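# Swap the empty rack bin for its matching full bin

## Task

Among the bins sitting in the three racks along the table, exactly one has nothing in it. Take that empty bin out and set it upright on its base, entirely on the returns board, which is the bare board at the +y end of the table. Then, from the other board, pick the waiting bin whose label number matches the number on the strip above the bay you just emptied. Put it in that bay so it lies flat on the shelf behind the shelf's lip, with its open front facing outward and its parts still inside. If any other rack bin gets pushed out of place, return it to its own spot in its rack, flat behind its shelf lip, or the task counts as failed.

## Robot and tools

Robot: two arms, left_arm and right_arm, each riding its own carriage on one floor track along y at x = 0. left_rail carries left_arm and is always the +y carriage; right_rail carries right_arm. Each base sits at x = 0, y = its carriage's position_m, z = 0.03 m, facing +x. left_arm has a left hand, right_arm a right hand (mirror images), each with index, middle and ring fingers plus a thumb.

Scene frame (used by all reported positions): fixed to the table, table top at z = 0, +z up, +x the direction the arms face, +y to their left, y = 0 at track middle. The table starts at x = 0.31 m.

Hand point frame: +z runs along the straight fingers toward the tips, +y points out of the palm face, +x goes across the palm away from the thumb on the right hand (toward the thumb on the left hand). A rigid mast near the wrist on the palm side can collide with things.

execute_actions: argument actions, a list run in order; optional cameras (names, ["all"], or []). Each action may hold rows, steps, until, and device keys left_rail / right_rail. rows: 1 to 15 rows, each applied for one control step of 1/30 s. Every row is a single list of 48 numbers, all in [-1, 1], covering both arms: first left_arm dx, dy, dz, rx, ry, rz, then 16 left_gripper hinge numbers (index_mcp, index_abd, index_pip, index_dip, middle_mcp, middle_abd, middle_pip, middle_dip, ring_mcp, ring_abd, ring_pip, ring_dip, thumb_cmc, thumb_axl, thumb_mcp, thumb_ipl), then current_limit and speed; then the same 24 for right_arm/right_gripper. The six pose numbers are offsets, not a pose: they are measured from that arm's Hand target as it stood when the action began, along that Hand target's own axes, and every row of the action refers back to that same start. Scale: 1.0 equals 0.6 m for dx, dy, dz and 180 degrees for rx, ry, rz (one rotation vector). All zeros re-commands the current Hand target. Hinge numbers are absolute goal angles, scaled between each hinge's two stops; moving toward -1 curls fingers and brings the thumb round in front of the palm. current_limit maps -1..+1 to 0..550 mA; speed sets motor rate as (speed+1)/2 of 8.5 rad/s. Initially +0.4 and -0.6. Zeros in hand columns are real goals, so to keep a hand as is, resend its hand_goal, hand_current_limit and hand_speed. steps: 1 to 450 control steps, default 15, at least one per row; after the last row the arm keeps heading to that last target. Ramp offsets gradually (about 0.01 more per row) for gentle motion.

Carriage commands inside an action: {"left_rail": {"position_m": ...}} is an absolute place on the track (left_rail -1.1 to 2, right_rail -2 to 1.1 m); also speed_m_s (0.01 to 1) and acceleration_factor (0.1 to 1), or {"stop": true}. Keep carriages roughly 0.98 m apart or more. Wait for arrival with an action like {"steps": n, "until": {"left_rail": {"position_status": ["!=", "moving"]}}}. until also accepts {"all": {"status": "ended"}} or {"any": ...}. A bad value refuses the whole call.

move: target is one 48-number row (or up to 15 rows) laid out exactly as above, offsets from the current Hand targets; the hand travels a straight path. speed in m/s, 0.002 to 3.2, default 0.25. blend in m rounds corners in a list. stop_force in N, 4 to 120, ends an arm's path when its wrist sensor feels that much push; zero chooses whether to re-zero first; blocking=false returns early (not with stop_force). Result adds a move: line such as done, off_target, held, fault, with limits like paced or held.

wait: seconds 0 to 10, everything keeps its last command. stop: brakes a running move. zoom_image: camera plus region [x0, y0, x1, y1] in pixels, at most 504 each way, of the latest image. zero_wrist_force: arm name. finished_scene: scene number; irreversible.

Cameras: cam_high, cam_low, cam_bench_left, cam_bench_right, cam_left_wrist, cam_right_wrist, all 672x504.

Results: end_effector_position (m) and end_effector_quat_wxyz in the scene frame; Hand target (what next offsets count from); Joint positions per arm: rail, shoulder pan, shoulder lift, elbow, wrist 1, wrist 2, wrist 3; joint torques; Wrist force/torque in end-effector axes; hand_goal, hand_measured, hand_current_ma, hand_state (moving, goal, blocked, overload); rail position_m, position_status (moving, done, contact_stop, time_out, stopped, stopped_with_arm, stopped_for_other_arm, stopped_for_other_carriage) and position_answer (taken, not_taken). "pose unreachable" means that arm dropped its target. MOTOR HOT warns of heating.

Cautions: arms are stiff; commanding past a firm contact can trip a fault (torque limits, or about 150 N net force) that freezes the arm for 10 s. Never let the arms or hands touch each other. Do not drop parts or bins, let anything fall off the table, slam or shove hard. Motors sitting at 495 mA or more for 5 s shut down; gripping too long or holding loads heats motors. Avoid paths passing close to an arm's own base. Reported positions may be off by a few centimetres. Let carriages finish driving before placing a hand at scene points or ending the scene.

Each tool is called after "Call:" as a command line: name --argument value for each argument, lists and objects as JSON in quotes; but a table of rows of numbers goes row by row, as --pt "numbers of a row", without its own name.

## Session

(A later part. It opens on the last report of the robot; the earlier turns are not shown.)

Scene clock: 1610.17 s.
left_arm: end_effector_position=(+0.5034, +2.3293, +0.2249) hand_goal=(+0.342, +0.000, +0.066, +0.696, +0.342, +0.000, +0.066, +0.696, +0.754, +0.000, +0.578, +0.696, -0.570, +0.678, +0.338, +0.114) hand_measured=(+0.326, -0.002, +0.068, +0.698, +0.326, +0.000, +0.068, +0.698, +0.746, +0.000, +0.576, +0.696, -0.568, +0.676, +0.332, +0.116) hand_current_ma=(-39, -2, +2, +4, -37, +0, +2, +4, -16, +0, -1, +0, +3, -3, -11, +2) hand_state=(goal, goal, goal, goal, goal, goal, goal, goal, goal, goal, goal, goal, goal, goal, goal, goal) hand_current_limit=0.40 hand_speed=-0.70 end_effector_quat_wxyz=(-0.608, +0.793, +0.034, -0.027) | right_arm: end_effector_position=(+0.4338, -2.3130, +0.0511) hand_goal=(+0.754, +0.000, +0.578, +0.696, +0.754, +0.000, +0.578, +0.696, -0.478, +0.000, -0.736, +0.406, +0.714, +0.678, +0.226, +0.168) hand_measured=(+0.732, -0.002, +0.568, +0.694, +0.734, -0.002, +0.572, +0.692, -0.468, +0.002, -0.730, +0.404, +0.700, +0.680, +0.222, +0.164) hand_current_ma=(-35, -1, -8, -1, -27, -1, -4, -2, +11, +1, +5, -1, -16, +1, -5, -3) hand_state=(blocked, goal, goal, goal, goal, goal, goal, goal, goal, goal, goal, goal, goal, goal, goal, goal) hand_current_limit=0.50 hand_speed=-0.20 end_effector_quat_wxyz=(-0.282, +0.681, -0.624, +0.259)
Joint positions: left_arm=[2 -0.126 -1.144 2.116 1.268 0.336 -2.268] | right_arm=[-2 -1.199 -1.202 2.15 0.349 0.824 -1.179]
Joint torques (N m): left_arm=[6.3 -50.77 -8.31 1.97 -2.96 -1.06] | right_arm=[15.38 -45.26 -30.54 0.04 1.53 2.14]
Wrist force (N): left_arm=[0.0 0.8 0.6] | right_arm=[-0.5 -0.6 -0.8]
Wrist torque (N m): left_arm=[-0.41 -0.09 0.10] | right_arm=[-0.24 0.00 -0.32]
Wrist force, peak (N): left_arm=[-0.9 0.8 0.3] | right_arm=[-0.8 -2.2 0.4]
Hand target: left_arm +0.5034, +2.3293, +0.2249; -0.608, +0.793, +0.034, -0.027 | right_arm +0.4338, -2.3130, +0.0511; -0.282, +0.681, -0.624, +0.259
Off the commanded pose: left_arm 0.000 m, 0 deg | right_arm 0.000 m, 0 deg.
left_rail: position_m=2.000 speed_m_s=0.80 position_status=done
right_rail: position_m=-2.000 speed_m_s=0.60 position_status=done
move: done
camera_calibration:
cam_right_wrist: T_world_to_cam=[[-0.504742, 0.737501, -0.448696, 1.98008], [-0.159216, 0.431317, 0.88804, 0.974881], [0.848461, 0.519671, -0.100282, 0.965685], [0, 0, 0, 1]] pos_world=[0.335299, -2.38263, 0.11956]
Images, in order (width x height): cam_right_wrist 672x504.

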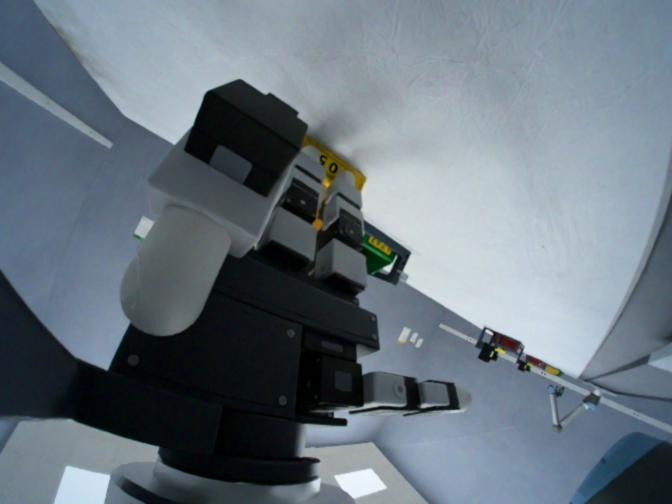

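Call:
move --target '[0,0,0,0,0,0,0.342,0,0.0657,0.696,0.342,0,0.0657,0.696,0.754,0,0.577,0.696,-0.571,0.677,0.337,0.1135,0.4,-0.7,-0.0025,-0.059,0.059,0,0,0,0.754,0,0.577,0.696,0.754,0,0.577,0.696,-0.479,0,-0.737,0.406,0.714,0.677,0.225,0.168,0.5,-0.2]' --speed 0.03 --stop_force 8 --cameras '["cam_right_wrist", "cam_bench_right"]'

Call:
zoom_image --camera "cam_right_wrist" --region '[260, 80, 440, 240]'

Call:
zoom_image --camera "cam_bench_right" --region '[250, 280, 360, 390]'

Scene clock: 1637.93 s.
left_arm: end_effector_position=(+0.5034, +2.3293, +0.2249) hand_goal=(+0.342, +0.000, +0.066, +0.696, +0.342, +0.000, +0.066, +0.696, +0.754, +0.000, +0.578, +0.696, -0.570, +0.678, +0.338, +0.114) hand_measured=(+0.326, -0.002, +0.068, +0.698, +0.326, +0.000, +0.068, +0.698, +0.746, +0.000, +0.576, +0.696, -0.568, +0.676, +0.332, +0.116) hand_current_ma=(-39, -2, +2, +4, -37, +0, +2, +4, -16, +0, -1, +0, +3, -3, -11, +2) hand_state=(goal, goal, goal, goal, goal, goal, goal, goal, goal, goal, goal, goal, goal, goal, goal, goal) hand_current_limit=0.40 hand_speed=-0.70 end_effector_quat_wxyz=(-0.608, +0.793, +0.034, -0.027) | right_arm: end_effector_position=(+0.4836, -2.3071, +0.0511) hand_goal=(+0.754, +0.000, +0.578, +0.696, +0.754, +0.000, +0.578, +0.696, -0.478, +0.000, -0.736, +0.406, +0.714, +0.678, +0.226, +0.168) hand_measured=(+0.730, -0.002, +0.568, +0.692, +0.732, -0.002, +0.570, +0.692, -0.468, +0.002, -0.730, +0.404, +0.700, +0.680, +0.222, +0.164) hand_current_ma=(-37, -1, -10, -2, -33, -1, -6, -2, +11, +1, +5, -1, -16, +1, -5, -3) hand_state=(blocked, goal, goal, goal, blocked, goal, goal, goal, goal, goal, goal, goal, goal, goal, goal, goal) hand_current_limit=0.50 hand_speed=-0.20 end_effector_quat_wxyz=(-0.282, +0.681, -0.624, +0.259)
Joint positions: left_arm=[2 -0.126 -1.144 2.116 1.268 0.336 -2.268] | right_arm=[-2 -1.094 -1.183 2.089 0.301 0.857 -1.045]
Joint torques (N m): left_arm=[4.68 -50.79 -8.17 2.17 -3.05 -1.03] | right_arm=[15.18 -48.39 -32.61 -0.49 1.24 2.28]
Wrist force (N): left_arm=[-0.2 0.7 0.3] | right_arm=[-1.1 -0.1 -1.6]
Wrist torque (N m): left_arm=[-0.39 -0.07 0.08] | right_arm=[-0.21 0.06 -0.38]
Wrist force, peak (N): left_arm=[-0.6 1.0 0.3] | right_arm=[-1.0 -0.2 -1.7]
Hand target: left_arm +0.5034, +2.3293, +0.2249; -0.608, +0.793, +0.034, -0.027 | right_arm +0.4836, -2.3071, +0.0511; -0.282, +0.681, -0.624, +0.259
Off the commanded pose: left_arm 0.000 m, 0 deg | right_arm 0.000 m, 0 deg.
left_rail: position_m=2.000 speed_m_s=0.80 position_status=done
right_rail: position_m=-2.000 speed_m_s=0.60 position_status=done
move: done
camera_calibration:
cam_right_wrist: T_world_to_cam=[[-0.504742, 0.737501, -0.448696, 2.00098], [-0.159216, 0.431317, 0.88804, 0.980219], [0.848461, 0.519671, -0.100282, 0.920428], [0, 0, 0, 1]] pos_world=[0.385099, -2.37683, 0.11966]
Images, in order (width x height): cam_bench_right 672x504, cam_right_wrist 672x504.

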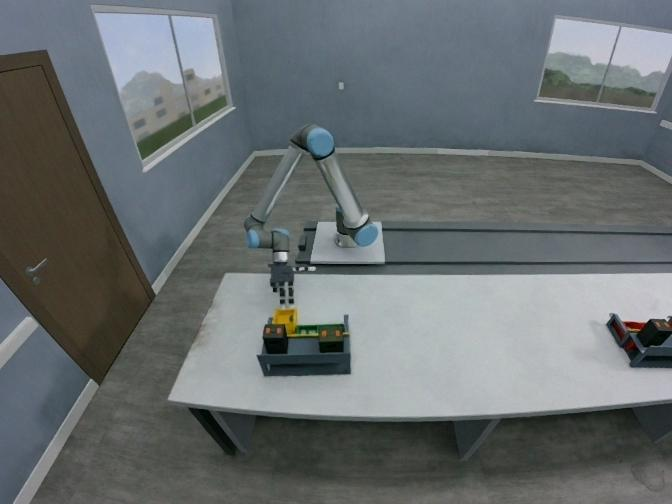

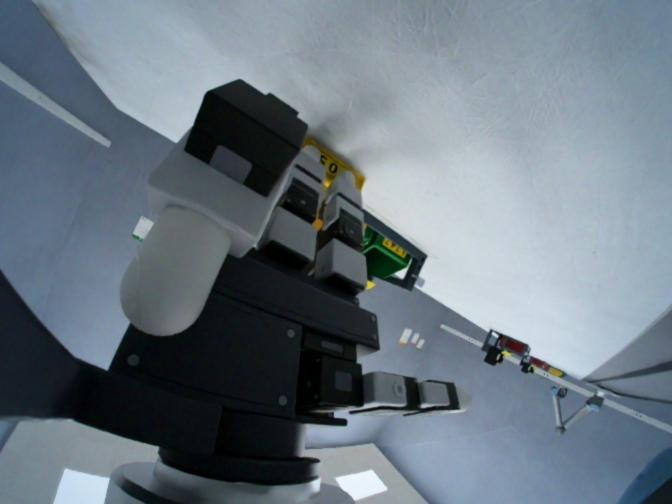

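Scaled by 2.800 from the camera's 672x504 image, which has a finer 960x720 frame.

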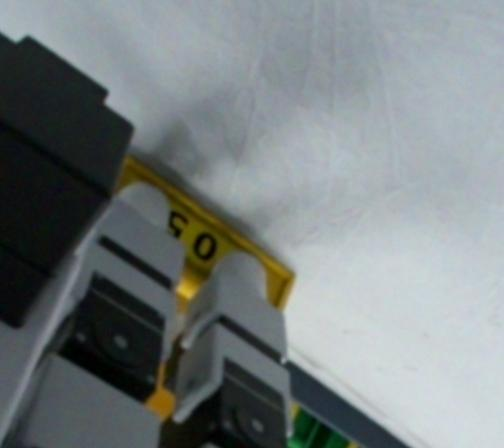

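Scaled by 4.582.

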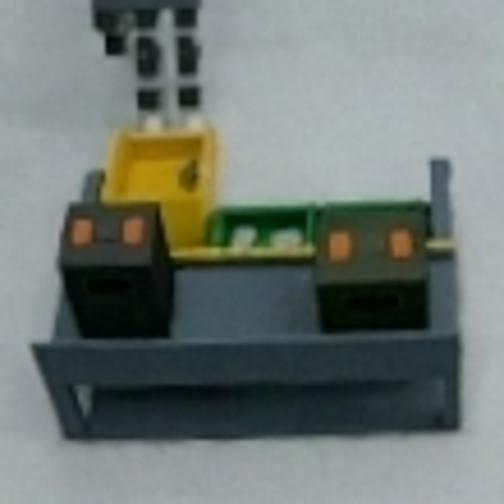

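Call:
move --target '[0,0,0,0,0,0,0.342,0,0.0657,0.696,0.342,0,0.0657,0.696,0.754,0,0.577,0.696,-0.571,0.677,0.337,0.1135,0.4,-0.7,-0.0007,-0.0177,0.0177,0,0,0,0.754,0,0.577,0.696,0.754,0,0.577,0.696,-0.479,0,-0.737,0.406,0.714,0.677,0.225,0.168,0.5,-0.2]' --speed 0.02 --stop_force 8 --cameras '["cam_right_wrist"]'

Call:
zoom_image --camera "cam_right_wrist" --region '[260, 80, 440, 240]'

Scene clock: 1649.93 s.
left_arm: end_effector_position=(+0.5034, +2.3293, +0.2249) hand_goal=(+0.342, +0.000, +0.066, +0.696, +0.342, +0.000, +0.066, +0.696, +0.754, +0.000, +0.578, +0.696, -0.570, +0.678, +0.338, +0.114) hand_measured=(+0.326, -0.002, +0.068, +0.698, +0.326, +0.000, +0.068, +0.698, +0.746, +0.000, +0.576, +0.696, -0.568, +0.676, +0.332, +0.116) hand_current_ma=(-39, -2, +2, +4, -37, +0, +2, +4, -16, +0, -1, +0, +3, -3, -11, +2) hand_state=(goal, goal, goal, goal, goal, goal, goal, goal, goal, goal, goal, goal, goal, goal, goal, goal) hand_current_limit=0.40 hand_speed=-0.70 end_effector_quat_wxyz=(-0.608, +0.793, +0.034, -0.027) | right_arm: end_effector_position=(+0.4985, -2.3054, +0.0511) hand_goal=(+0.754, +0.000, +0.578, +0.696, +0.754, +0.000, +0.578, +0.696, -0.478, +0.000, -0.736, +0.406, +0.714, +0.678, +0.226, +0.168) hand_measured=(+0.728, -0.002, +0.566, +0.692, +0.730, -0.002, +0.570, +0.692, -0.468, +0.002, -0.730, +0.404, +0.700, +0.680, +0.222, +0.164) hand_current_ma=(-41, -1, -11, -2, -37, -1, -7, -2, +11, +1, +5, -1, -16, +1, -5, -3) hand_state=(blocked, goal, goal, goal, blocked, goal, goal, goal, goal, goal, goal, goal, goal, goal, goal, goal) hand_current_limit=0.50 hand_speed=-0.20 end_effector_quat_wxyz=(-0.282, +0.681, -0.624, +0.259)
Joint positions: left_arm=[2 -0.126 -1.144 2.116 1.268 0.336 -2.268] | right_arm=[-2 -1.065 -1.175 2.069 0.29 0.868 -1.01]
Joint torques (N m): left_arm=[4.77 -51.49 -8.13 2.04 -3.13 -1.03] | right_arm=[16.92 -48.5 -33.44 -0.42 1.32 2.19]
Wrist force (N): left_arm=[-0.4 0.5 0.6] | right_arm=[-0.8 -0.6 -2.2]
Wrist torque (N m): left_arm=[-0.44 -0.03 0.06] | right_arm=[-0.22 0.05 -0.34]
Wrist force, peak (N): left_arm=[-0.3 0.9 0.7] | right_arm=[-1.0 -0.5 -2.4]
Hand target: left_arm +0.5034, +2.3293, +0.2249; -0.608, +0.793, +0.034, -0.027 | right_arm +0.4985, -2.3054, +0.0511; -0.282, +0.681, -0.624, +0.259
Off the commanded pose: left_arm 0.000 m, 0 deg | right_arm 0.000 m, 0 deg.
left_rail: position_m=2.000 speed_m_s=0.80 position_status=done
right_rail: position_m=-2.000 speed_m_s=0.60 position_status=done
move: done
camera_calibration:
cam_right_wrist: T_world_to_cam=[[-0.504742, 0.737501, -0.448696, 2.00717], [-0.159216, 0.431317, 0.88804, 0.981815], [0.848461, 0.519671, -0.100282, 0.906851], [0, 0, 0, 1]] pos_world=[0.399999, -2.37503, 0.11966]
Images, in order (width x height): cam_right_wrist 672x504.

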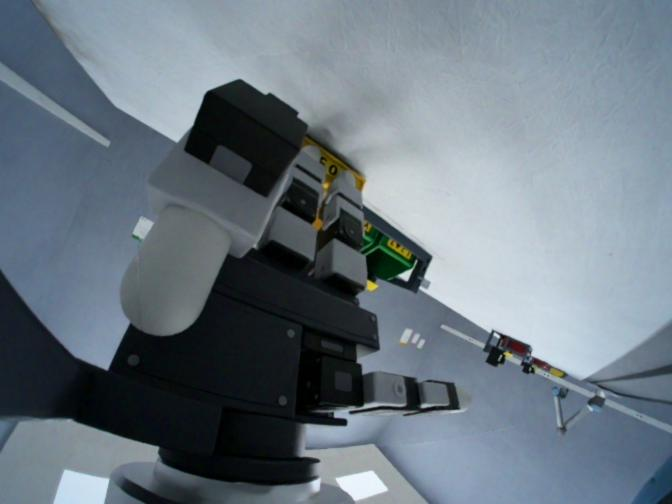

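Scaled by 2.800 from the camera's 672x504 image, which has a finer 960x720 frame.

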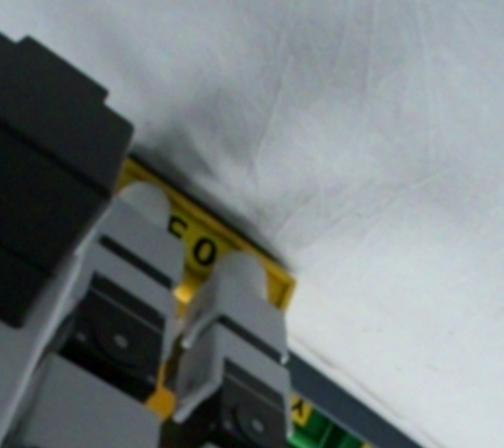

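Call:
move --target '[0,0,0,0,0,0,0.342,0,0.0657,0.696,0.342,0,0.0657,0.696,0.754,0,0.577,0.696,-0.571,0.677,0.337,0.1135,0.4,-0.7,-0.0005,-0.026,-0.0023,0,0,0,0.754,0,0.577,0.696,0.754,0,0.577,0.696,-0.479,0,-0.737,0.406,0.714,0.677,0.225,0.168,0.5,-0.2]' --speed 0.02 --stop_force 8 --cameras '["cam_right_wrist"]'

Call:
zoom_image --camera "cam_right_wrist" --region '[260, 80, 440, 240]'

Scene clock: 1663.17 s.
left_arm: end_effector_position=(+0.5034, +2.3293, +0.2249) hand_goal=(+0.342, +0.000, +0.066, +0.696, +0.342, +0.000, +0.066, +0.696, +0.754, +0.000, +0.578, +0.696, -0.570, +0.678, +0.338, +0.114) hand_measured=(+0.326, -0.002, +0.068, +0.698, +0.326, +0.000, +0.068, +0.698, +0.746, +0.000, +0.576, +0.696, -0.568, +0.676, +0.332, +0.116) hand_current_ma=(-39, -2, +2, +4, -37, +0, +2, +4, -16, +0, -1, +0, +3, -3, -11, +2) hand_state=(goal, goal, goal, goal, goal, goal, goal, goal, goal, goal, goal, goal, goal, goal, goal, goal) hand_current_limit=0.40 hand_speed=-0.70 end_effector_quat_wxyz=(-0.608, +0.793, +0.034, -0.027) | right_arm: end_effector_position=(+0.5085, -2.3042, +0.0631) hand_goal=(+0.754, +0.000, +0.578, +0.696, +0.754, +0.000, +0.578, +0.696, -0.478, +0.000, -0.736, +0.406, +0.714, +0.678, +0.226, +0.168) hand_measured=(+0.728, -0.002, +0.566, +0.692, +0.730, -0.002, +0.570, +0.692, -0.468, +0.002, -0.730, +0.404, +0.700, +0.680, +0.222, +0.164) hand_current_ma=(-41, -1, -11, -2, -38, -1, -8, -2, +11, +1, +5, -1, -16, +1, -5, -3) hand_state=(blocked, goal, goal, goal, blocked, goal, goal, goal, goal, goal, goal, goal, goal, goal, goal, goal) hand_current_limit=0.50 hand_speed=-0.20 end_effector_quat_wxyz=(-0.282, +0.681, -0.624, +0.259)
Joint positions: left_arm=[2 -0.126 -1.144 2.116 1.268 0.336 -2.268] | right_arm=[-2 -1.046 -1.187 2.051 0.305 0.875 -0.987]
Joint torques (N m): left_arm=[5.1 -51.41 -8.31 2.22 -2.92 -0.79] | right_arm=[17.47 -69.07 -33.71 7.32 1.56 2.22]
Wrist force (N): left_arm=[-0.5 0.6 0.4] | right_arm=[-0.3 -1.2 -2.5]
Wrist torque (N m): left_arm=[-0.41 -0.02 0.06] | right_arm=[-0.08 0.00 -0.29]
Wrist force, peak (N): left_arm=[-0.4 1.2 0.2] | right_arm=[-0.7 -1.4 -2.7]
Hand target: left_arm +0.5034, +2.3293, +0.2249; -0.608, +0.793, +0.034, -0.027 | right_arm +0.5085, -2.3042, +0.0631; -0.282, +0.681, -0.624, +0.259
Off the commanded pose: left_arm 0.000 m, 0 deg | right_arm 0.000 m, 0 deg.
left_rail: position_m=2.000 speed_m_s=0.80 position_status=done
right_rail: position_m=-2.000 speed_m_s=0.60 position_status=done
move: done
camera_calibration:
cam_right_wrist: T_world_to_cam=[[-0.504742, 0.737501, -0.448696, 2.01672], [-0.159216, 0.431317, 0.88804, 0.972233], [0.848461, 0.519671, -0.100282, 0.898946], [0, 0, 0, 1]] pos_world=[0.409999, -2.37383, 0.13166]
Images, in order (width x height): cam_right_wrist 672x504.

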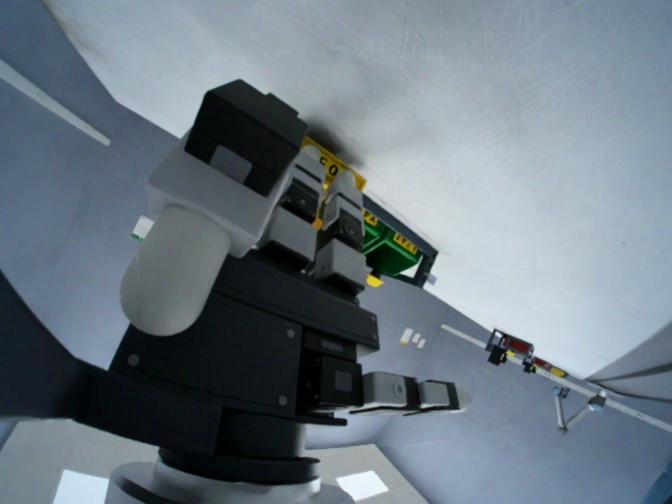

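Scaled by 2.800 from the camera's 672x504 image, which has a finer 960x720 frame.

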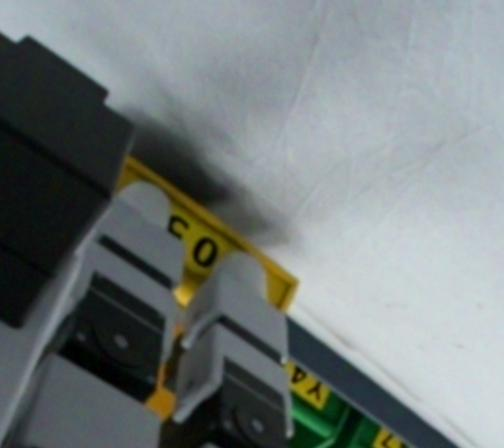

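Call:
move --target '[0,0,0,0,0,0,0.342,0,0.0657,0.696,0.342,0,0.0657,0.696,0.754,0,0.577,0.696,-0.571,0.677,0.337,0.1135,0.4,-0.7,-0.001,-0.0342,0.013,0,0,0,0.754,0,0.577,0.696,0.754,0,0.577,0.696,-0.479,0,-0.737,0.406,0.714,0.677,0.225,0.168,0.5,-0.2]' --speed 0.02 --stop_force 8 --cameras '["cam_right_wrist", "cam_bench_right"]'

Call:
zoom_image --camera "cam_right_wrist" --region '[260, 80, 440, 240]'

Call:
zoom_image --camera "cam_bench_right" --region '[250, 280, 360, 390]'

Scene clock: 1679.13 s.
left_arm: end_effector_position=(+0.5034, +2.3293, +0.2249) hand_goal=(+0.342, +0.000, +0.066, +0.696, +0.342, +0.000, +0.066, +0.696, +0.754, +0.000, +0.578, +0.696, -0.570, +0.678, +0.338, +0.114) hand_measured=(+0.326, -0.002, +0.068, +0.698, +0.326, +0.000, +0.068, +0.698, +0.746, +0.000, +0.576, +0.696, -0.568, +0.676, +0.332, +0.116) hand_current_ma=(-39, -2, +2, +4, -37, +0, +2, +4, -16, +0, -1, +0, +3, -3, -11, +2) hand_state=(goal, goal, goal, goal, goal, goal, goal, goal, goal, goal, goal, goal, goal, goal, goal, goal) hand_current_limit=0.40 hand_speed=-0.70 end_effector_quat_wxyz=(-0.608, +0.793, +0.034, -0.027) | right_arm: end_effector_position=(+0.5284, -2.3018, +0.0721) hand_goal=(+0.754, +0.000, +0.578, +0.696, +0.754, +0.000, +0.578, +0.696, -0.478, +0.000, -0.736, +0.406, +0.714, +0.678, +0.226, +0.168) hand_measured=(+0.738, -0.002, +0.572, +0.694, +0.736, -0.002, +0.572, +0.694, -0.468, +0.002, -0.730, +0.404, +0.700, +0.680, +0.222, +0.164) hand_current_ma=(-23, +0, -5, -1, -26, -1, -5, -1, +11, +1, +5, -1, -16, +1, -5, -3) hand_state=(goal, goal, goal, goal, goal, goal, goal, goal, goal, goal, goal, goal, goal, goal, goal, goal) hand_current_limit=0.50 hand_speed=-0.20 end_effector_quat_wxyz=(-0.282, +0.681, -0.624, +0.259)
Joint positions: left_arm=[2 -0.126 -1.144 2.116 1.268 0.336 -2.268] | right_arm=[-2 -1.009 -1.188 2.02 0.309 0.89 -0.943]
Joint torques (N m): left_arm=[4.43 -50.85 -8.65 2.26 -2.94 -0.61] | right_arm=[15.61 -50.77 -35.09 7.24 1.81 2.16]
Wrist force (N): left_arm=[-0.2 0.3 0.1] | right_arm=[-0.8 -0.5 -0.2]
Wrist torque (N m): left_arm=[-0.42 -0.06 0.08] | right_arm=[-0.26 0.02 -0.30]
Wrist force, peak (N): left_arm=[-0.6 1.1 0.4] | right_arm=[-0.4 -1.3 -3.0]
Hand target: left_arm +0.5034, +2.3293, +0.2249; -0.608, +0.793, +0.034, -0.027 | right_arm +0.5284, -2.3018, +0.0721; -0.282, +0.681, -0.624, +0.259
Off the commanded pose: left_arm 0.000 m, 0 deg | right_arm 0.000 m, 0 deg.
left_rail: position_m=2.000 speed_m_s=0.80 position_status=done
right_rail: position_m=-2.000 speed_m_s=0.60 position_status=done
move: done
camera_calibration:
cam_right_wrist: T_world_to_cam=[[-0.504742, 0.737501, -0.448696, 2.02906], [-0.159216, 0.431317, 0.88804, 0.966401], [0.848461, 0.519671, -0.100282, 0.881854], [0, 0, 0, 1]] pos_world=[0.429799, -2.37153, 0.14066]
Images, in order (width x height): cam_bench_right 672x504, cam_right_wrist 672x504.

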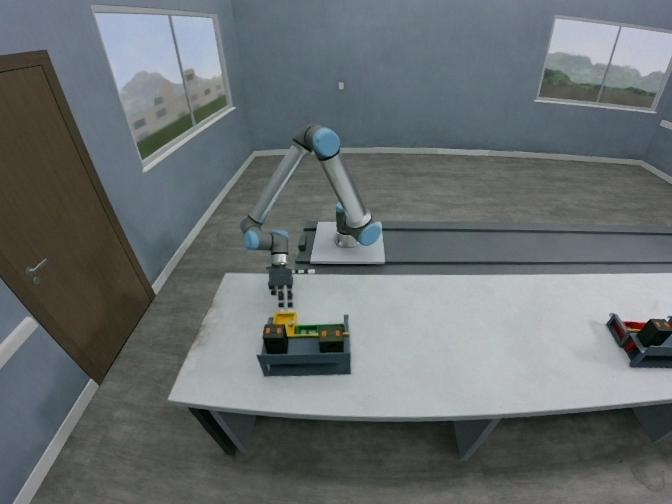

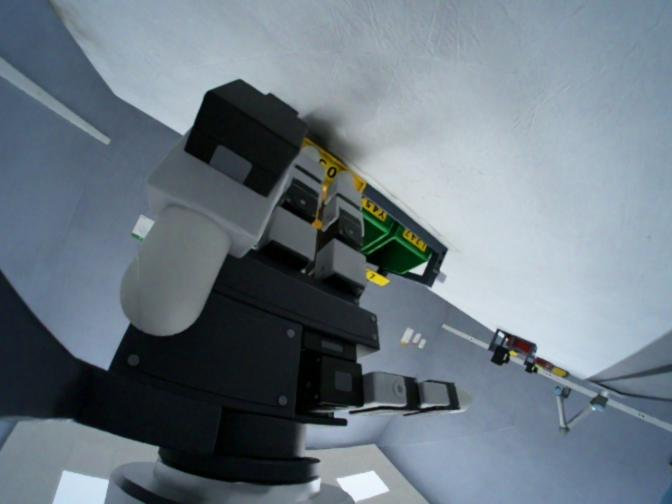

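Scaled by 2.800 from the camera's 672x504 image, which has a finer 960x720 frame.

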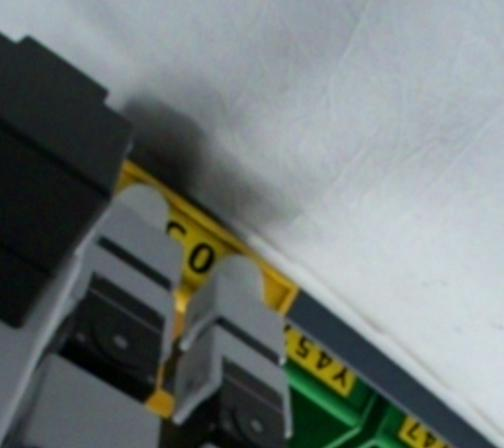

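Scaled by 4.582.

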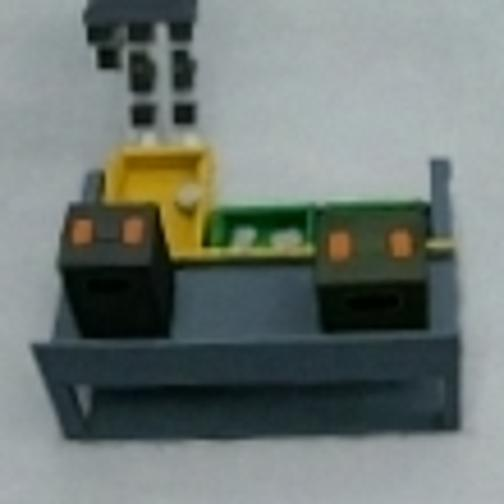

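Call:
move --target '[0,0,0,0,0,0,0.342,0,0.0657,0.696,0.342,0,0.0657,0.696,0.754,0,0.577,0.696,-0.571,0.677,0.337,0.1135,0.4,-0.7,-0.0022,-0.0495,0.0565,0,0,0,0.754,0,0.577,0.696,0.754,0,0.577,0.696,-0.479,0,-0.737,0.406,0.714,0.677,0.225,0.168,0.5,-0.2]' --speed 0.03 --stop_force 8 --cameras '["cam_right_wrist", "cam_bench_right"]'

Call:
zoom_image --camera "cam_right_wrist" --region '[260, 80, 440, 240]'

Call:
zoom_image --camera "cam_bench_right" --region '[250, 280, 360, 390]'

Scene clock: 1697.37 s.
left_arm: end_effector_position=(+0.5034, +2.3293, +0.2249) hand_goal=(+0.342, +0.000, +0.066, +0.696, +0.342, +0.000, +0.066, +0.696, +0.754, +0.000, +0.578, +0.696, -0.570, +0.678, +0.338, +0.114) hand_measured=(+0.326, -0.002, +0.068, +0.698, +0.326, +0.000, +0.068, +0.698, +0.746, +0.000, +0.576, +0.696, -0.568, +0.676, +0.332, +0.116) hand_current_ma=(-39, -2, +2, +4, -37, +0, +2, +4, -16, +0, -1, +0, +3, -3, -11, +2) hand_state=(goal, goal, goal, goal, goal, goal, goal, goal, goal, goal, goal, goal, goal, goal, goal, goal) hand_current_limit=0.40 hand_speed=-0.70 end_effector_quat_wxyz=(-0.608, +0.793, +0.034, -0.027) | right_arm: end_effector_position=(+0.5730, -2.2966, +0.0692) hand_goal=(+0.754, +0.000, +0.578, +0.696, +0.754, +0.000, +0.578, +0.696, -0.478, +0.000, -0.736, +0.406, +0.714, +0.678, +0.226, +0.168) hand_measured=(+0.736, -0.002, +0.570, +0.694, +0.734, -0.002, +0.570, +0.694, -0.468, +0.002, -0.730, +0.404, +0.700, +0.680, +0.222, +0.164) hand_current_ma=(-24, +0, -6, -1, -30, -1, -6, -1, +11, +1, +5, -1, -16, +1, -5, -3) hand_state=(goal, goal, goal, goal, blocked, goal, goal, goal, goal, goal, goal, goal, goal, goal, goal, goal) hand_current_limit=0.50 hand_speed=-0.20 end_effector_quat_wxyz=(-0.282, +0.681, -0.624, +0.259)
Joint positions: left_arm=[2 -0.126 -1.144 2.116 1.268 0.336 -2.268] | right_arm=[-2 -0.933 -1.153 1.957 0.284 0.923 -0.856]
Joint torques (N m): left_arm=[4.76 -50.94 -8.5 2.21 -3.07 -0.28] | right_arm=[17.27 -54.23 -36.84 -0.74 1.89 2.3]
Wrist force (N): left_arm=[-0.1 0.7 0.2] | right_arm=[-0.6 -0.5 -0.7]
Wrist torque (N m): left_arm=[-0.38 -0.08 0.09] | right_arm=[-0.24 0.04 -0.28]
Wrist force, peak (N): left_arm=[-0.4 1.0 0.6] | right_arm=[-1.1 -1.1 -0.4]
Hand target: left_arm +0.5034, +2.3293, +0.2249; -0.608, +0.793, +0.034, -0.027 | right_arm +0.5730, -2.2966, +0.0692; -0.282, +0.681, -0.624, +0.259
Off the commanded pose: left_arm 0.000 m, 0 deg | right_arm 0.000 m, 0 deg.
left_rail: position_m=2.000 speed_m_s=0.80 position_status=done
right_rail: position_m=-2.000 speed_m_s=0.60 position_status=done
move: done
camera_calibration:
cam_right_wrist: T_world_to_cam=[[-0.504742, 0.737501, -0.448696, 2.04641], [-0.159216, 0.431317, 0.88804, 0.973808], [0.848461, 0.519671, -0.100282, 0.840882], [0, 0, 0, 1]] pos_world=[0.474499, -2.36623, 0.13776]
Images, in order (width x height): cam_bench_right 672x504, cam_right_wrist 672x504.

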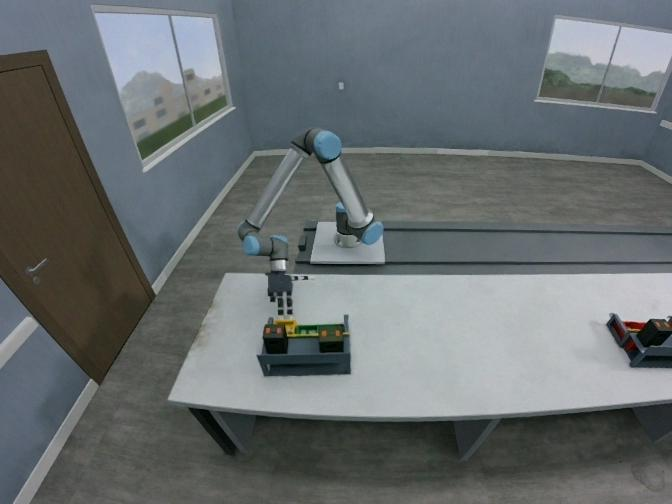

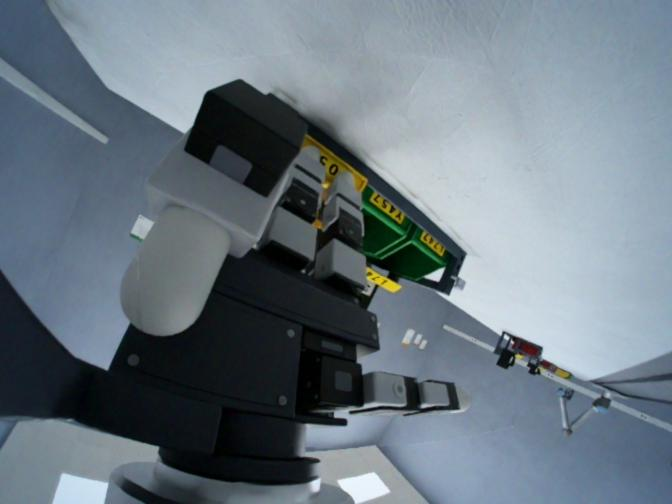

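Scaled by 2.800 from the camera's 672x504 image, which has a finer 960x720 frame.

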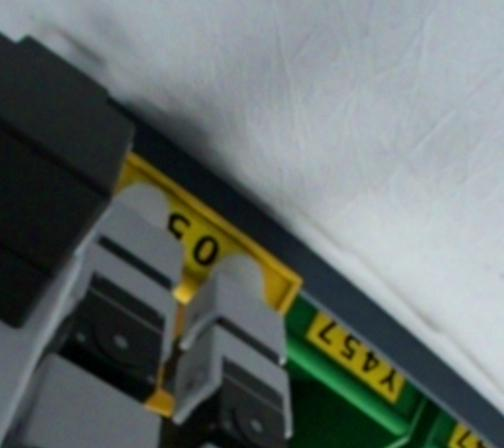

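Scaled by 4.582.

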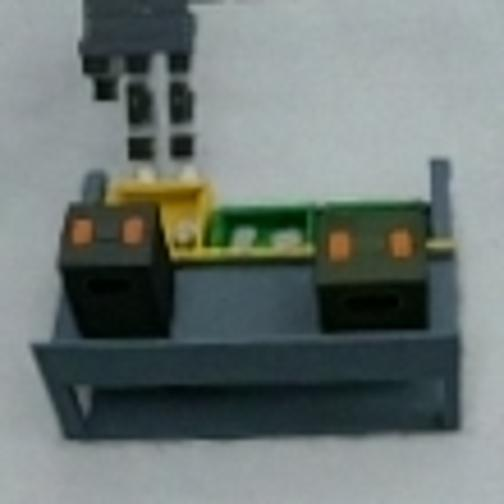

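Call:
move --pt "0 0 0 0 0 0 0.342 0 0.0657 0.696 0.342 0 0.0657 0.696 0.754 0 0.577 0.696 -0.571 0.677 0.337 0.1135 0.4 -0.7 0 0.0142 -0.0142 0 0 0 0.754 0 0.577 0.696 0.754 0 0.577 0.696 -0.479 0 -0.737 0.406 0.714 0.677 0.225 0.168 0.5 -0.2" --pt "0 0 0 0 0 0 0.342 0 0.0657 0.696 0.342 0 0.0657 0.696 0.754 0 0.577 0.696 -0.571 0.677 0.337 0.1135 0.4 -0.7 0 -0.0047 -0.033 0 0 0 0.754 0 0.577 0.696 0.754 0 0.577 0.696 -0.479 0 -0.737 0.406 0.714 0.677 0.225 0.168 0.5 -0.2" --speed 0.04

Call:
move --target '[0,0,0,0,0,0,0.342,0,0.0657,0.696,0.342,0,0.0657,0.696,0.754,0,0.577,0.696,-0.571,0.677,0.337,0.1135,0.4,-0.7,-0.0012,-0.0295,0.0295,0,0,0,0.754,0,0.577,0.696,0.754,0,0.577,0.696,-0.479,0,-0.737,0.406,0.714,0.677,0.225,0.168,0.5,-0.2]' --speed 0.02 --stop_force 8 --cameras '["cam_right_wrist", "cam_bench_right"]'

Call:
zoom_image --camera "cam_right_wrist" --region '[260, 80, 440, 240]'

Scene clock: 1725.87 s.
left_arm: end_effector_position=(+0.5034, +2.3293, +0.2249) hand_goal=(+0.342, +0.000, +0.066, +0.696, +0.342, +0.000, +0.066, +0.696, +0.754, +0.000, +0.578, +0.696, -0.570, +0.678, +0.338, +0.114) hand_measured=(+0.326, -0.002, +0.068, +0.698, +0.326, +0.000, +0.068, +0.698, +0.746, +0.000, +0.576, +0.696, -0.568, +0.676, +0.332, +0.116) hand_current_ma=(-39, -2, +2, +4, -37, +0, +2, +4, -16, +0, -1, +0, +3, -3, -11, +2) hand_state=(goal, goal, goal, goal, goal, goal, goal, goal, goal, goal, goal, goal, goal, goal, goal, goal) hand_current_limit=0.40 hand_speed=-0.70 end_effector_quat_wxyz=(-0.608, +0.793, +0.034, -0.027) | right_arm: end_effector_position=(+0.5611, -2.2976, +0.0851) hand_goal=(+0.754, +0.000, +0.578, +0.696, +0.754, +0.000, +0.578, +0.696, -0.478, +0.000, -0.736, +0.406, +0.714, +0.678, +0.226, +0.168) hand_measured=(+0.736, -0.002, +0.572, +0.694, +0.734, -0.002, +0.572, +0.694, -0.468, +0.002, -0.730, +0.404, +0.700, +0.680, +0.222, +0.164) hand_current_ma=(-24, +0, -5, -1, -28, -1, -5, -1, +11, +1, +5, -1, -16, +1, -5, -3) hand_state=(goal, goal, goal, goal, goal, goal, goal, goal, goal, goal, goal, goal, goal, goal, goal, goal) hand_current_limit=0.50 hand_speed=-0.20 end_effector_quat_wxyz=(-0.282, +0.681, -0.624, +0.259)
Joint positions: left_arm=[2 -0.126 -1.144 2.116 1.268 0.336 -2.268] | right_arm=[-2 -0.952 -1.182 1.967 0.316 0.915 -0.878]
Joint torques (N m): left_arm=[4.65 -51.34 -8.5 2.14 -3.08 -0.34] | right_arm=[-11.73 -70.6 -36.4 7.07 -4.13 -1.39]
Wrist force (N): left_arm=[-0.3 0.5 0.4] | right_arm=[-0.5 -2.0 -0.1]
Wrist torque (N m): left_arm=[-0.42 -0.05 0.07] | right_arm=[-0.21 0.01 -0.12]
Wrist force, peak (N): left_arm=[-0.5 0.9 0.7] | right_arm=[-1.1 -2.2 -0.3]
Hand target: left_arm +0.5034, +2.3293, +0.2249; -0.608, +0.793, +0.034, -0.027 | right_arm +0.5611, -2.2976, +0.0852; -0.282, +0.681, -0.624, +0.259
Off the commanded pose: left_arm 0.000 m, 0 deg | right_arm 0.000 m, 0 deg.
left_rail: position_m=2.000 speed_m_s=0.80 position_status=done
right_rail: position_m=-2.000 speed_m_s=0.60 position_status=done
move: done

Scene clock: 1728.00 s.
left_arm: end_effector_position=(+0.5034, +2.3293, +0.2249) hand_goal=(+0.342, +0.000, +0.066, +0.696, +0.342, +0.000, +0.066, +0.696, +0.754, +0.000, +0.578, +0.696, -0.570, +0.678, +0.338, +0.114) hand_measured=(+0.326, -0.002, +0.068, +0.698, +0.326, +0.000, +0.068, +0.698, +0.746, +0.000, +0.576, +0.696, -0.568, +0.676, +0.332, +0.116) hand_current_ma=(-39, -2, +2, +4, -37, +0, +2, +4, -16, +0, -1, +0, +3, -3, -11, +2) hand_state=(goal, goal, goal, goal, goal, goal, goal, goal, goal, goal, goal, goal, goal, goal, goal, goal) hand_current_limit=0.40 hand_speed=-0.70 end_effector_quat_wxyz=(-0.608, +0.793, +0.034, -0.027) | right_arm: end_effector_position=(+0.5859, -2.2947, +0.0852) hand_goal=(+0.754, +0.000, +0.578, +0.696, +0.754, +0.000, +0.578, +0.696, -0.478, +0.000, -0.736, +0.406, +0.714, +0.678, +0.226, +0.168) hand_measured=(+0.736, -0.002, +0.572, +0.694, +0.734, -0.002, +0.570, +0.694, -0.468, +0.002, -0.730, +0.404, +0.700, +0.680, +0.222, +0.164) hand_current_ma=(-24, +0, -5, -1, -30, -1, -6, -1, +11, +1, +5, -1, -16, +1, -5, -3) hand_state=(goal, goal, goal, goal, blocked, goal, goal, goal, goal, goal, goal, goal, goal, goal, goal, goal) hand_current_limit=0.50 hand_speed=-0.20 end_effector_quat_wxyz=(-0.282, +0.681, -0.624, +0.259)
Joint positions: left_arm=[2 -0.126 -1.144 2.116 1.268 0.336 -2.268] | right_arm=[-2 -0.912 -1.163 1.93 0.307 0.933 -0.833]
Joint torques (N m): left_arm=[3.5 -51.4 -8.23 2.21 -3.07 -0.39] | right_arm=[15.7 -54.72 -37.91 -0.95 1.87 2.37]
Wrist force (N): left_arm=[-0.5 1.0 0.4] | right_arm=[-0.1 -1.3 -1.2]
Wrist torque (N m): left_arm=[-0.36 -0.02 0.04] | right_arm=[-0.26 -0.03 -0.25]
Wrist force, peak (N): left_arm=[-0.5 0.9 0.6] | right_arm=[-0.4 -1.4 -1.9]
Hand target: left_arm +0.5034, +2.3293, +0.2249; -0.608, +0.793, +0.034, -0.027 | right_arm +0.5859, -2.2947, +0.0852; -0.282, +0.681, -0.624, +0.259
Off the commanded pose: left_arm 0.000 m, 0 deg | right_arm 0.000 m, 0 deg.
left_rail: position_m=2.000 speed_m_s=0.80 position_status=done
right_rail: position_m=-2.000 speed_m_s=0.60 position_status=done
move: done
camera_calibration:
cam_right_wrist: T_world_to_cam=[[-0.504742, 0.737501, -0.448696, 2.0587], [-0.159216, 0.431317, 0.88804, 0.960833], [0.848461, 0.519671, -0.100282, 0.830554], [0, 0, 0, 1]] pos_world=[0.487399, -2.36433, 0.15376]
Images, in order (width x height): cam_bench_right 672x504, cam_right_wrist 672x504.

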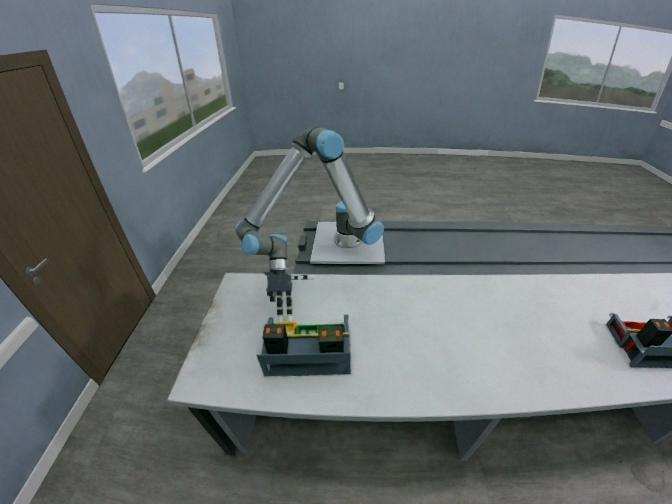

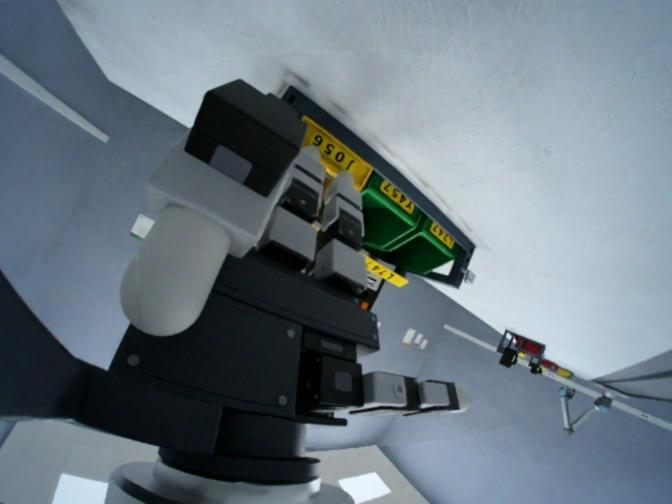

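Scaled by 2.800 from the camera's 672x504 image, which has a finer 960x720 frame.

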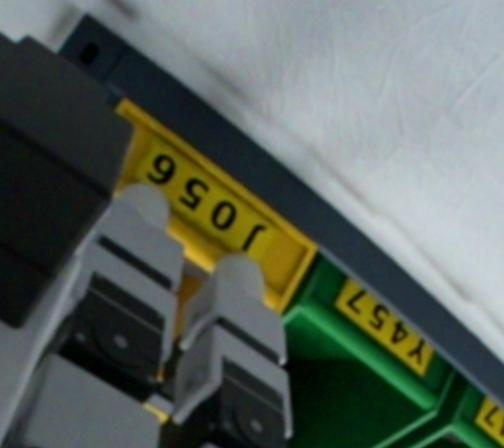

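Call:
move --target '[0,0,0,0,0,0,0.342,0,0.0657,0.696,0.342,0,0.0657,0.696,0.754,0,0.577,0.696,-0.571,0.677,0.337,0.1135,0.4,-0.7,0.0003,-0.0071,0.0071,0,0,0,0.754,0,0.577,0.696,0.754,0,0.577,0.696,-0.479,0,-0.737,0.406,0.714,0.677,0.225,0.168,0.5,-0.2]' --speed 0.02 --stop_force 8 --cameras '["cam_right_wrist"]'

Call:
zoom_image --camera "cam_right_wrist" --region '[260, 80, 440, 240]'

Scene clock: 1740.70 s.
left_arm: end_effector_position=(+0.5034, +2.3293, +0.2249) hand_goal=(+0.342, +0.000, +0.066, +0.696, +0.342, +0.000, +0.066, +0.696, +0.754, +0.000, +0.578, +0.696, -0.570, +0.678, +0.338, +0.114) hand_measured=(+0.326, -0.002, +0.068, +0.698, +0.326, +0.000, +0.068, +0.698, +0.746, +0.000, +0.576, +0.696, -0.568, +0.676, +0.332, +0.116) hand_current_ma=(-39, -2, +2, +4, -37, +0, +2, +4, -16, +0, -1, +0, +3, -3, -11, +2) hand_state=(goal, goal, goal, goal, goal, goal, goal, goal, goal, goal, goal, goal, goal, goal, goal, goal) hand_current_limit=0.40 hand_speed=-0.70 end_effector_quat_wxyz=(-0.608, +0.793, +0.034, -0.027) | right_arm: end_effector_position=(+0.5920, -2.2944, +0.0852) hand_goal=(+0.754, +0.000, +0.578, +0.696, +0.754, +0.000, +0.578, +0.696, -0.478, +0.000, -0.736, +0.406, +0.714, +0.678, +0.226, +0.168) hand_measured=(+0.736, -0.002, +0.572, +0.694, +0.734, -0.002, +0.572, +0.694, -0.468, +0.002, -0.730, +0.404, +0.700, +0.680, +0.222, +0.164) hand_current_ma=(-23, +0, -5, -1, -28, -1, -5, -1, +11, +1, +5, -1, -16, +1, -5, -3) hand_state=(goal, goal, goal, goal, goal, goal, goal, goal, goal, goal, goal, goal, goal, goal, goal, goal) hand_current_limit=0.50 hand_speed=-0.20 end_effector_quat_wxyz=(-0.282, +0.681, -0.624, +0.259)
Joint positions: left_arm=[2 -0.126 -1.144 2.116 1.268 0.336 -2.268] | right_arm=[-2 -0.903 -1.158 1.92 0.306 0.938 -0.823]
Joint torques (N m): left_arm=[4.71 -52.06 -7.94 2.14 -3.12 -0.29] | right_arm=[14.25 -55.65 -38.29 -0.69 2.18 1.95]
Wrist force (N): left_arm=[-0.4 0.6 0.1] | right_arm=[-0.3 -2.0 -0.2]
Wrist torque (N m): left_arm=[-0.38 -0.03 0.05] | right_arm=[-0.18 -0.02 -0.26]
Wrist force, peak (N): left_arm=[-0.8 0.8 0.4] | right_arm=[-1.1 -2.2 -0.3]
Hand target: left_arm +0.5034, +2.3293, +0.2249; -0.608, +0.793, +0.034, -0.027 | right_arm +0.5920, -2.2944, +0.0852; -0.282, +0.681, -0.624, +0.259
Off the commanded pose: left_arm 0.000 m, 0 deg | right_arm 0.000 m, 0 deg.
left_rail: position_m=2.000 speed_m_s=0.80 position_status=done
right_rail: position_m=-2.000 speed_m_s=0.60 position_status=done
move: done
camera_calibration:
cam_right_wrist: T_world_to_cam=[[-0.504742, 0.737501, -0.448696, 2.0615], [-0.159216, 0.431317, 0.88804, 0.961659], [0.848461, 0.519671, -0.100282, 0.825308], [0, 0, 0, 1]] pos_world=[0.493399, -2.36403, 0.15376]
Images, in order (width x height): cam_right_wrist 672x504.

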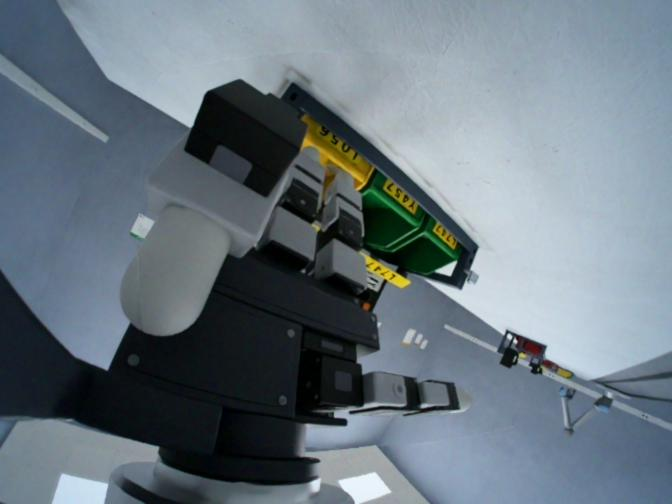

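Scaled by 2.800 from the camera's 672x504 image, which has a finer 960x720 frame.

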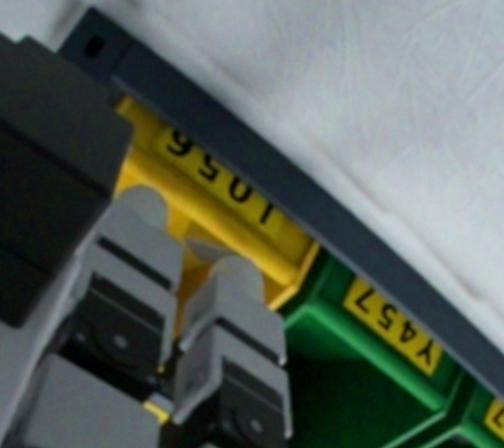

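Call:
move --pt "0 0 0 0 0 0 0.342 0 0.0657 0.696 0.342 0 0.0657 0.696 0.754 0 0.577 0.696 -0.571 0.677 0.337 0.1135 0.4 -0.7 0 -0.0177 -0.0177 0 0 0 0.754 0 0.577 0.696 0.754 0 0.577 0.696 -0.479 0 -0.737 0.406 0.714 0.677 0.225 0.168 0.5 -0.2" --pt "0 0 0 0 0 0 0.342 0 0.0657 0.696 0.342 0 0.0657 0.696 0.754 0 0.577 0.696 -0.571 0.677 0.337 0.1135 0.4 -0.7 0.001 0.0002 -0.1182 0 0 0 0.754 0 0.577 0.696 0.754 0 0.577 0.696 -0.479 0 -0.737 0.406 0.714 0.677 0.225 0.168 0.5 -0.2" --pt "0 0 0 0 0 0 0.342 0 0.0657 0.696 0.342 0 0.0657 0.696 0.754 0 0.577 0.696 -0.571 0.677 0.337 0.1135 0.4 -0.7 0.0502 -0.0738 -0.2268 0.1111 0 0 0.754 0 0.577 0.696 0.754 0 0.577 0.696 -0.479 0 -0.737 0.406 0.714 0.677 0.225 0.168 0.5 -0.2" --speed '[0.04,0.1,0.25]' --cameras '["cam_right_wrist"]'

Call:
zoom_image --camera "cam_right_wrist" --region '[350, 0, 490, 140]'

Call:
zoom_image --camera "cam_right_wrist" --region '[420, 80, 540, 220]'

Scene clock: 1764.17 s.
left_arm: end_effector_position=(+0.5034, +2.3293, +0.2249) hand_goal=(+0.342, +0.000, +0.066, +0.696, +0.342, +0.000, +0.066, +0.696, +0.754, +0.000, +0.578, +0.696, -0.570, +0.678, +0.338, +0.114) hand_measured=(+0.326, -0.002, +0.068, +0.698, +0.326, +0.000, +0.068, +0.698, +0.746, +0.000, +0.576, +0.696, -0.568, +0.676, +0.332, +0.116) hand_current_ma=(-39, -2, +2, +4, -37, +0, +2, +4, -16, +0, -1, +0, +3, -3, -11, +2) hand_state=(goal, goal, goal, goal, goal, goal, goal, goal, goal, goal, goal, goal, goal, goal, goal, goal) hand_current_limit=0.40 hand_speed=-0.70 end_effector_quat_wxyz=(-0.608, +0.793, +0.034, -0.027) | right_arm: end_effector_position=(+0.5298, -2.3300, +0.2127) hand_goal=(+0.754, +0.000, +0.578, +0.696, +0.754, +0.000, +0.578, +0.696, -0.478, +0.000, -0.736, +0.406, +0.714, +0.678, +0.226, +0.168) hand_measured=(+0.736, -0.002, +0.572, +0.694, +0.734, -0.002, +0.572, +0.694, -0.468, +0.002, -0.730, +0.404, +0.700, +0.680, +0.222, +0.164) hand_current_ma=(-23, +0, -5, -1, -27, -1, -4, -1, +11, +1, +5, -1, -16, +1, -5, -3) hand_state=(goal, goal, goal, goal, goal, goal, goal, goal, goal, goal, goal, goal, goal, goal, goal, goal) hand_current_limit=0.50 hand_speed=-0.20 end_effector_quat_wxyz=(-0.396, +0.622, -0.569, +0.363)
Joint positions: left_arm=[2 -0.126 -1.144 2.116 1.268 0.336 -2.268] | right_arm=[-2 -1.171 -1.368 2.03 0.327 0.53 -0.919]
Joint torques (N m): left_arm=[4.44 -51.08 -8.36 2.02 -3.11 -0.15] | right_arm=[-11 -60.03 -25.01 -0.7 -4.9 2.45]
Wrist force (N): left_arm=[-0.2 0.4 0.4] | right_arm=[-0.9 -1.7 -0.2]
Wrist torque (N m): left_arm=[-0.43 -0.05 0.08] | right_arm=[-0.17 -0.01 -0.38]
Wrist force, peak (N): left_arm=[-0.4 0.8 0.7] | right_arm=[-1.0 -2.7 0.6]
Hand target: left_arm +0.5034, +2.3293, +0.2249; -0.608, +0.793, +0.034, -0.027 | right_arm +0.5298, -2.3300, +0.2127; -0.396, +0.622, -0.569, +0.363
Off the commanded pose: left_arm 0.000 m, 0 deg | right_arm 0.000 m, 0 deg.
left_rail: position_m=2.000 speed_m_s=0.80 position_status=done
right_rail: position_m=-2.000 speed_m_s=0.60 position_status=done
move: done
camera_calibration:
cam_right_wrist: T_world_to_cam=[[-0.325847, 0.753185, -0.571434, 2.08152], [-0.454442, 0.405237, 0.793262, 0.969748], [0.829039, 0.518166, 0.210234, 0.850017], [0, 0, 0, 1]] pos_world=[0.414253, -2.4012, 0.241485]
Images, in order (width x height): cam_right_wrist 672x504.

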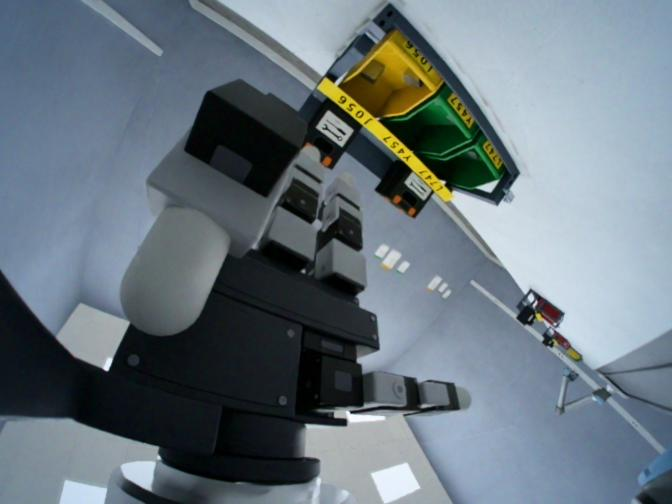

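Scaled by 3.600 from the camera's 672x504 image, which has a finer 960x720 frame.

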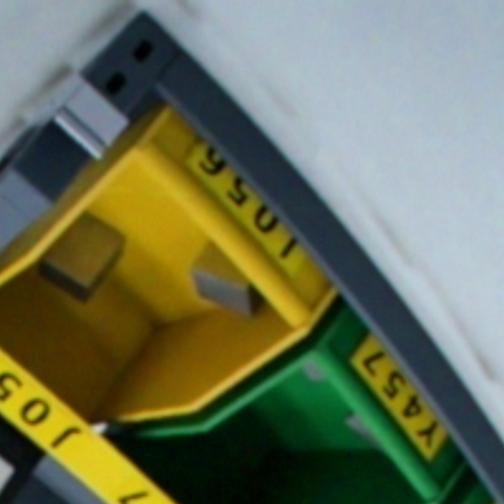

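Scaled by 3.600 from the camera's 672x504 image, which has a finer 960x720 frame.

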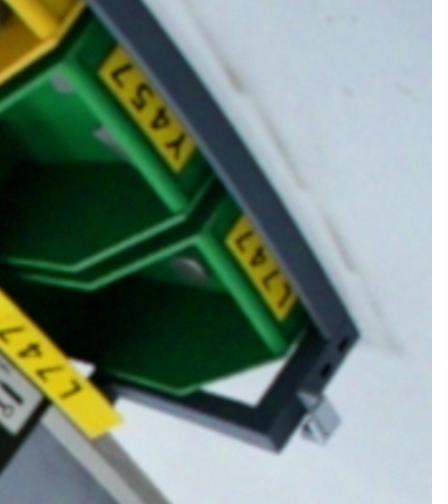

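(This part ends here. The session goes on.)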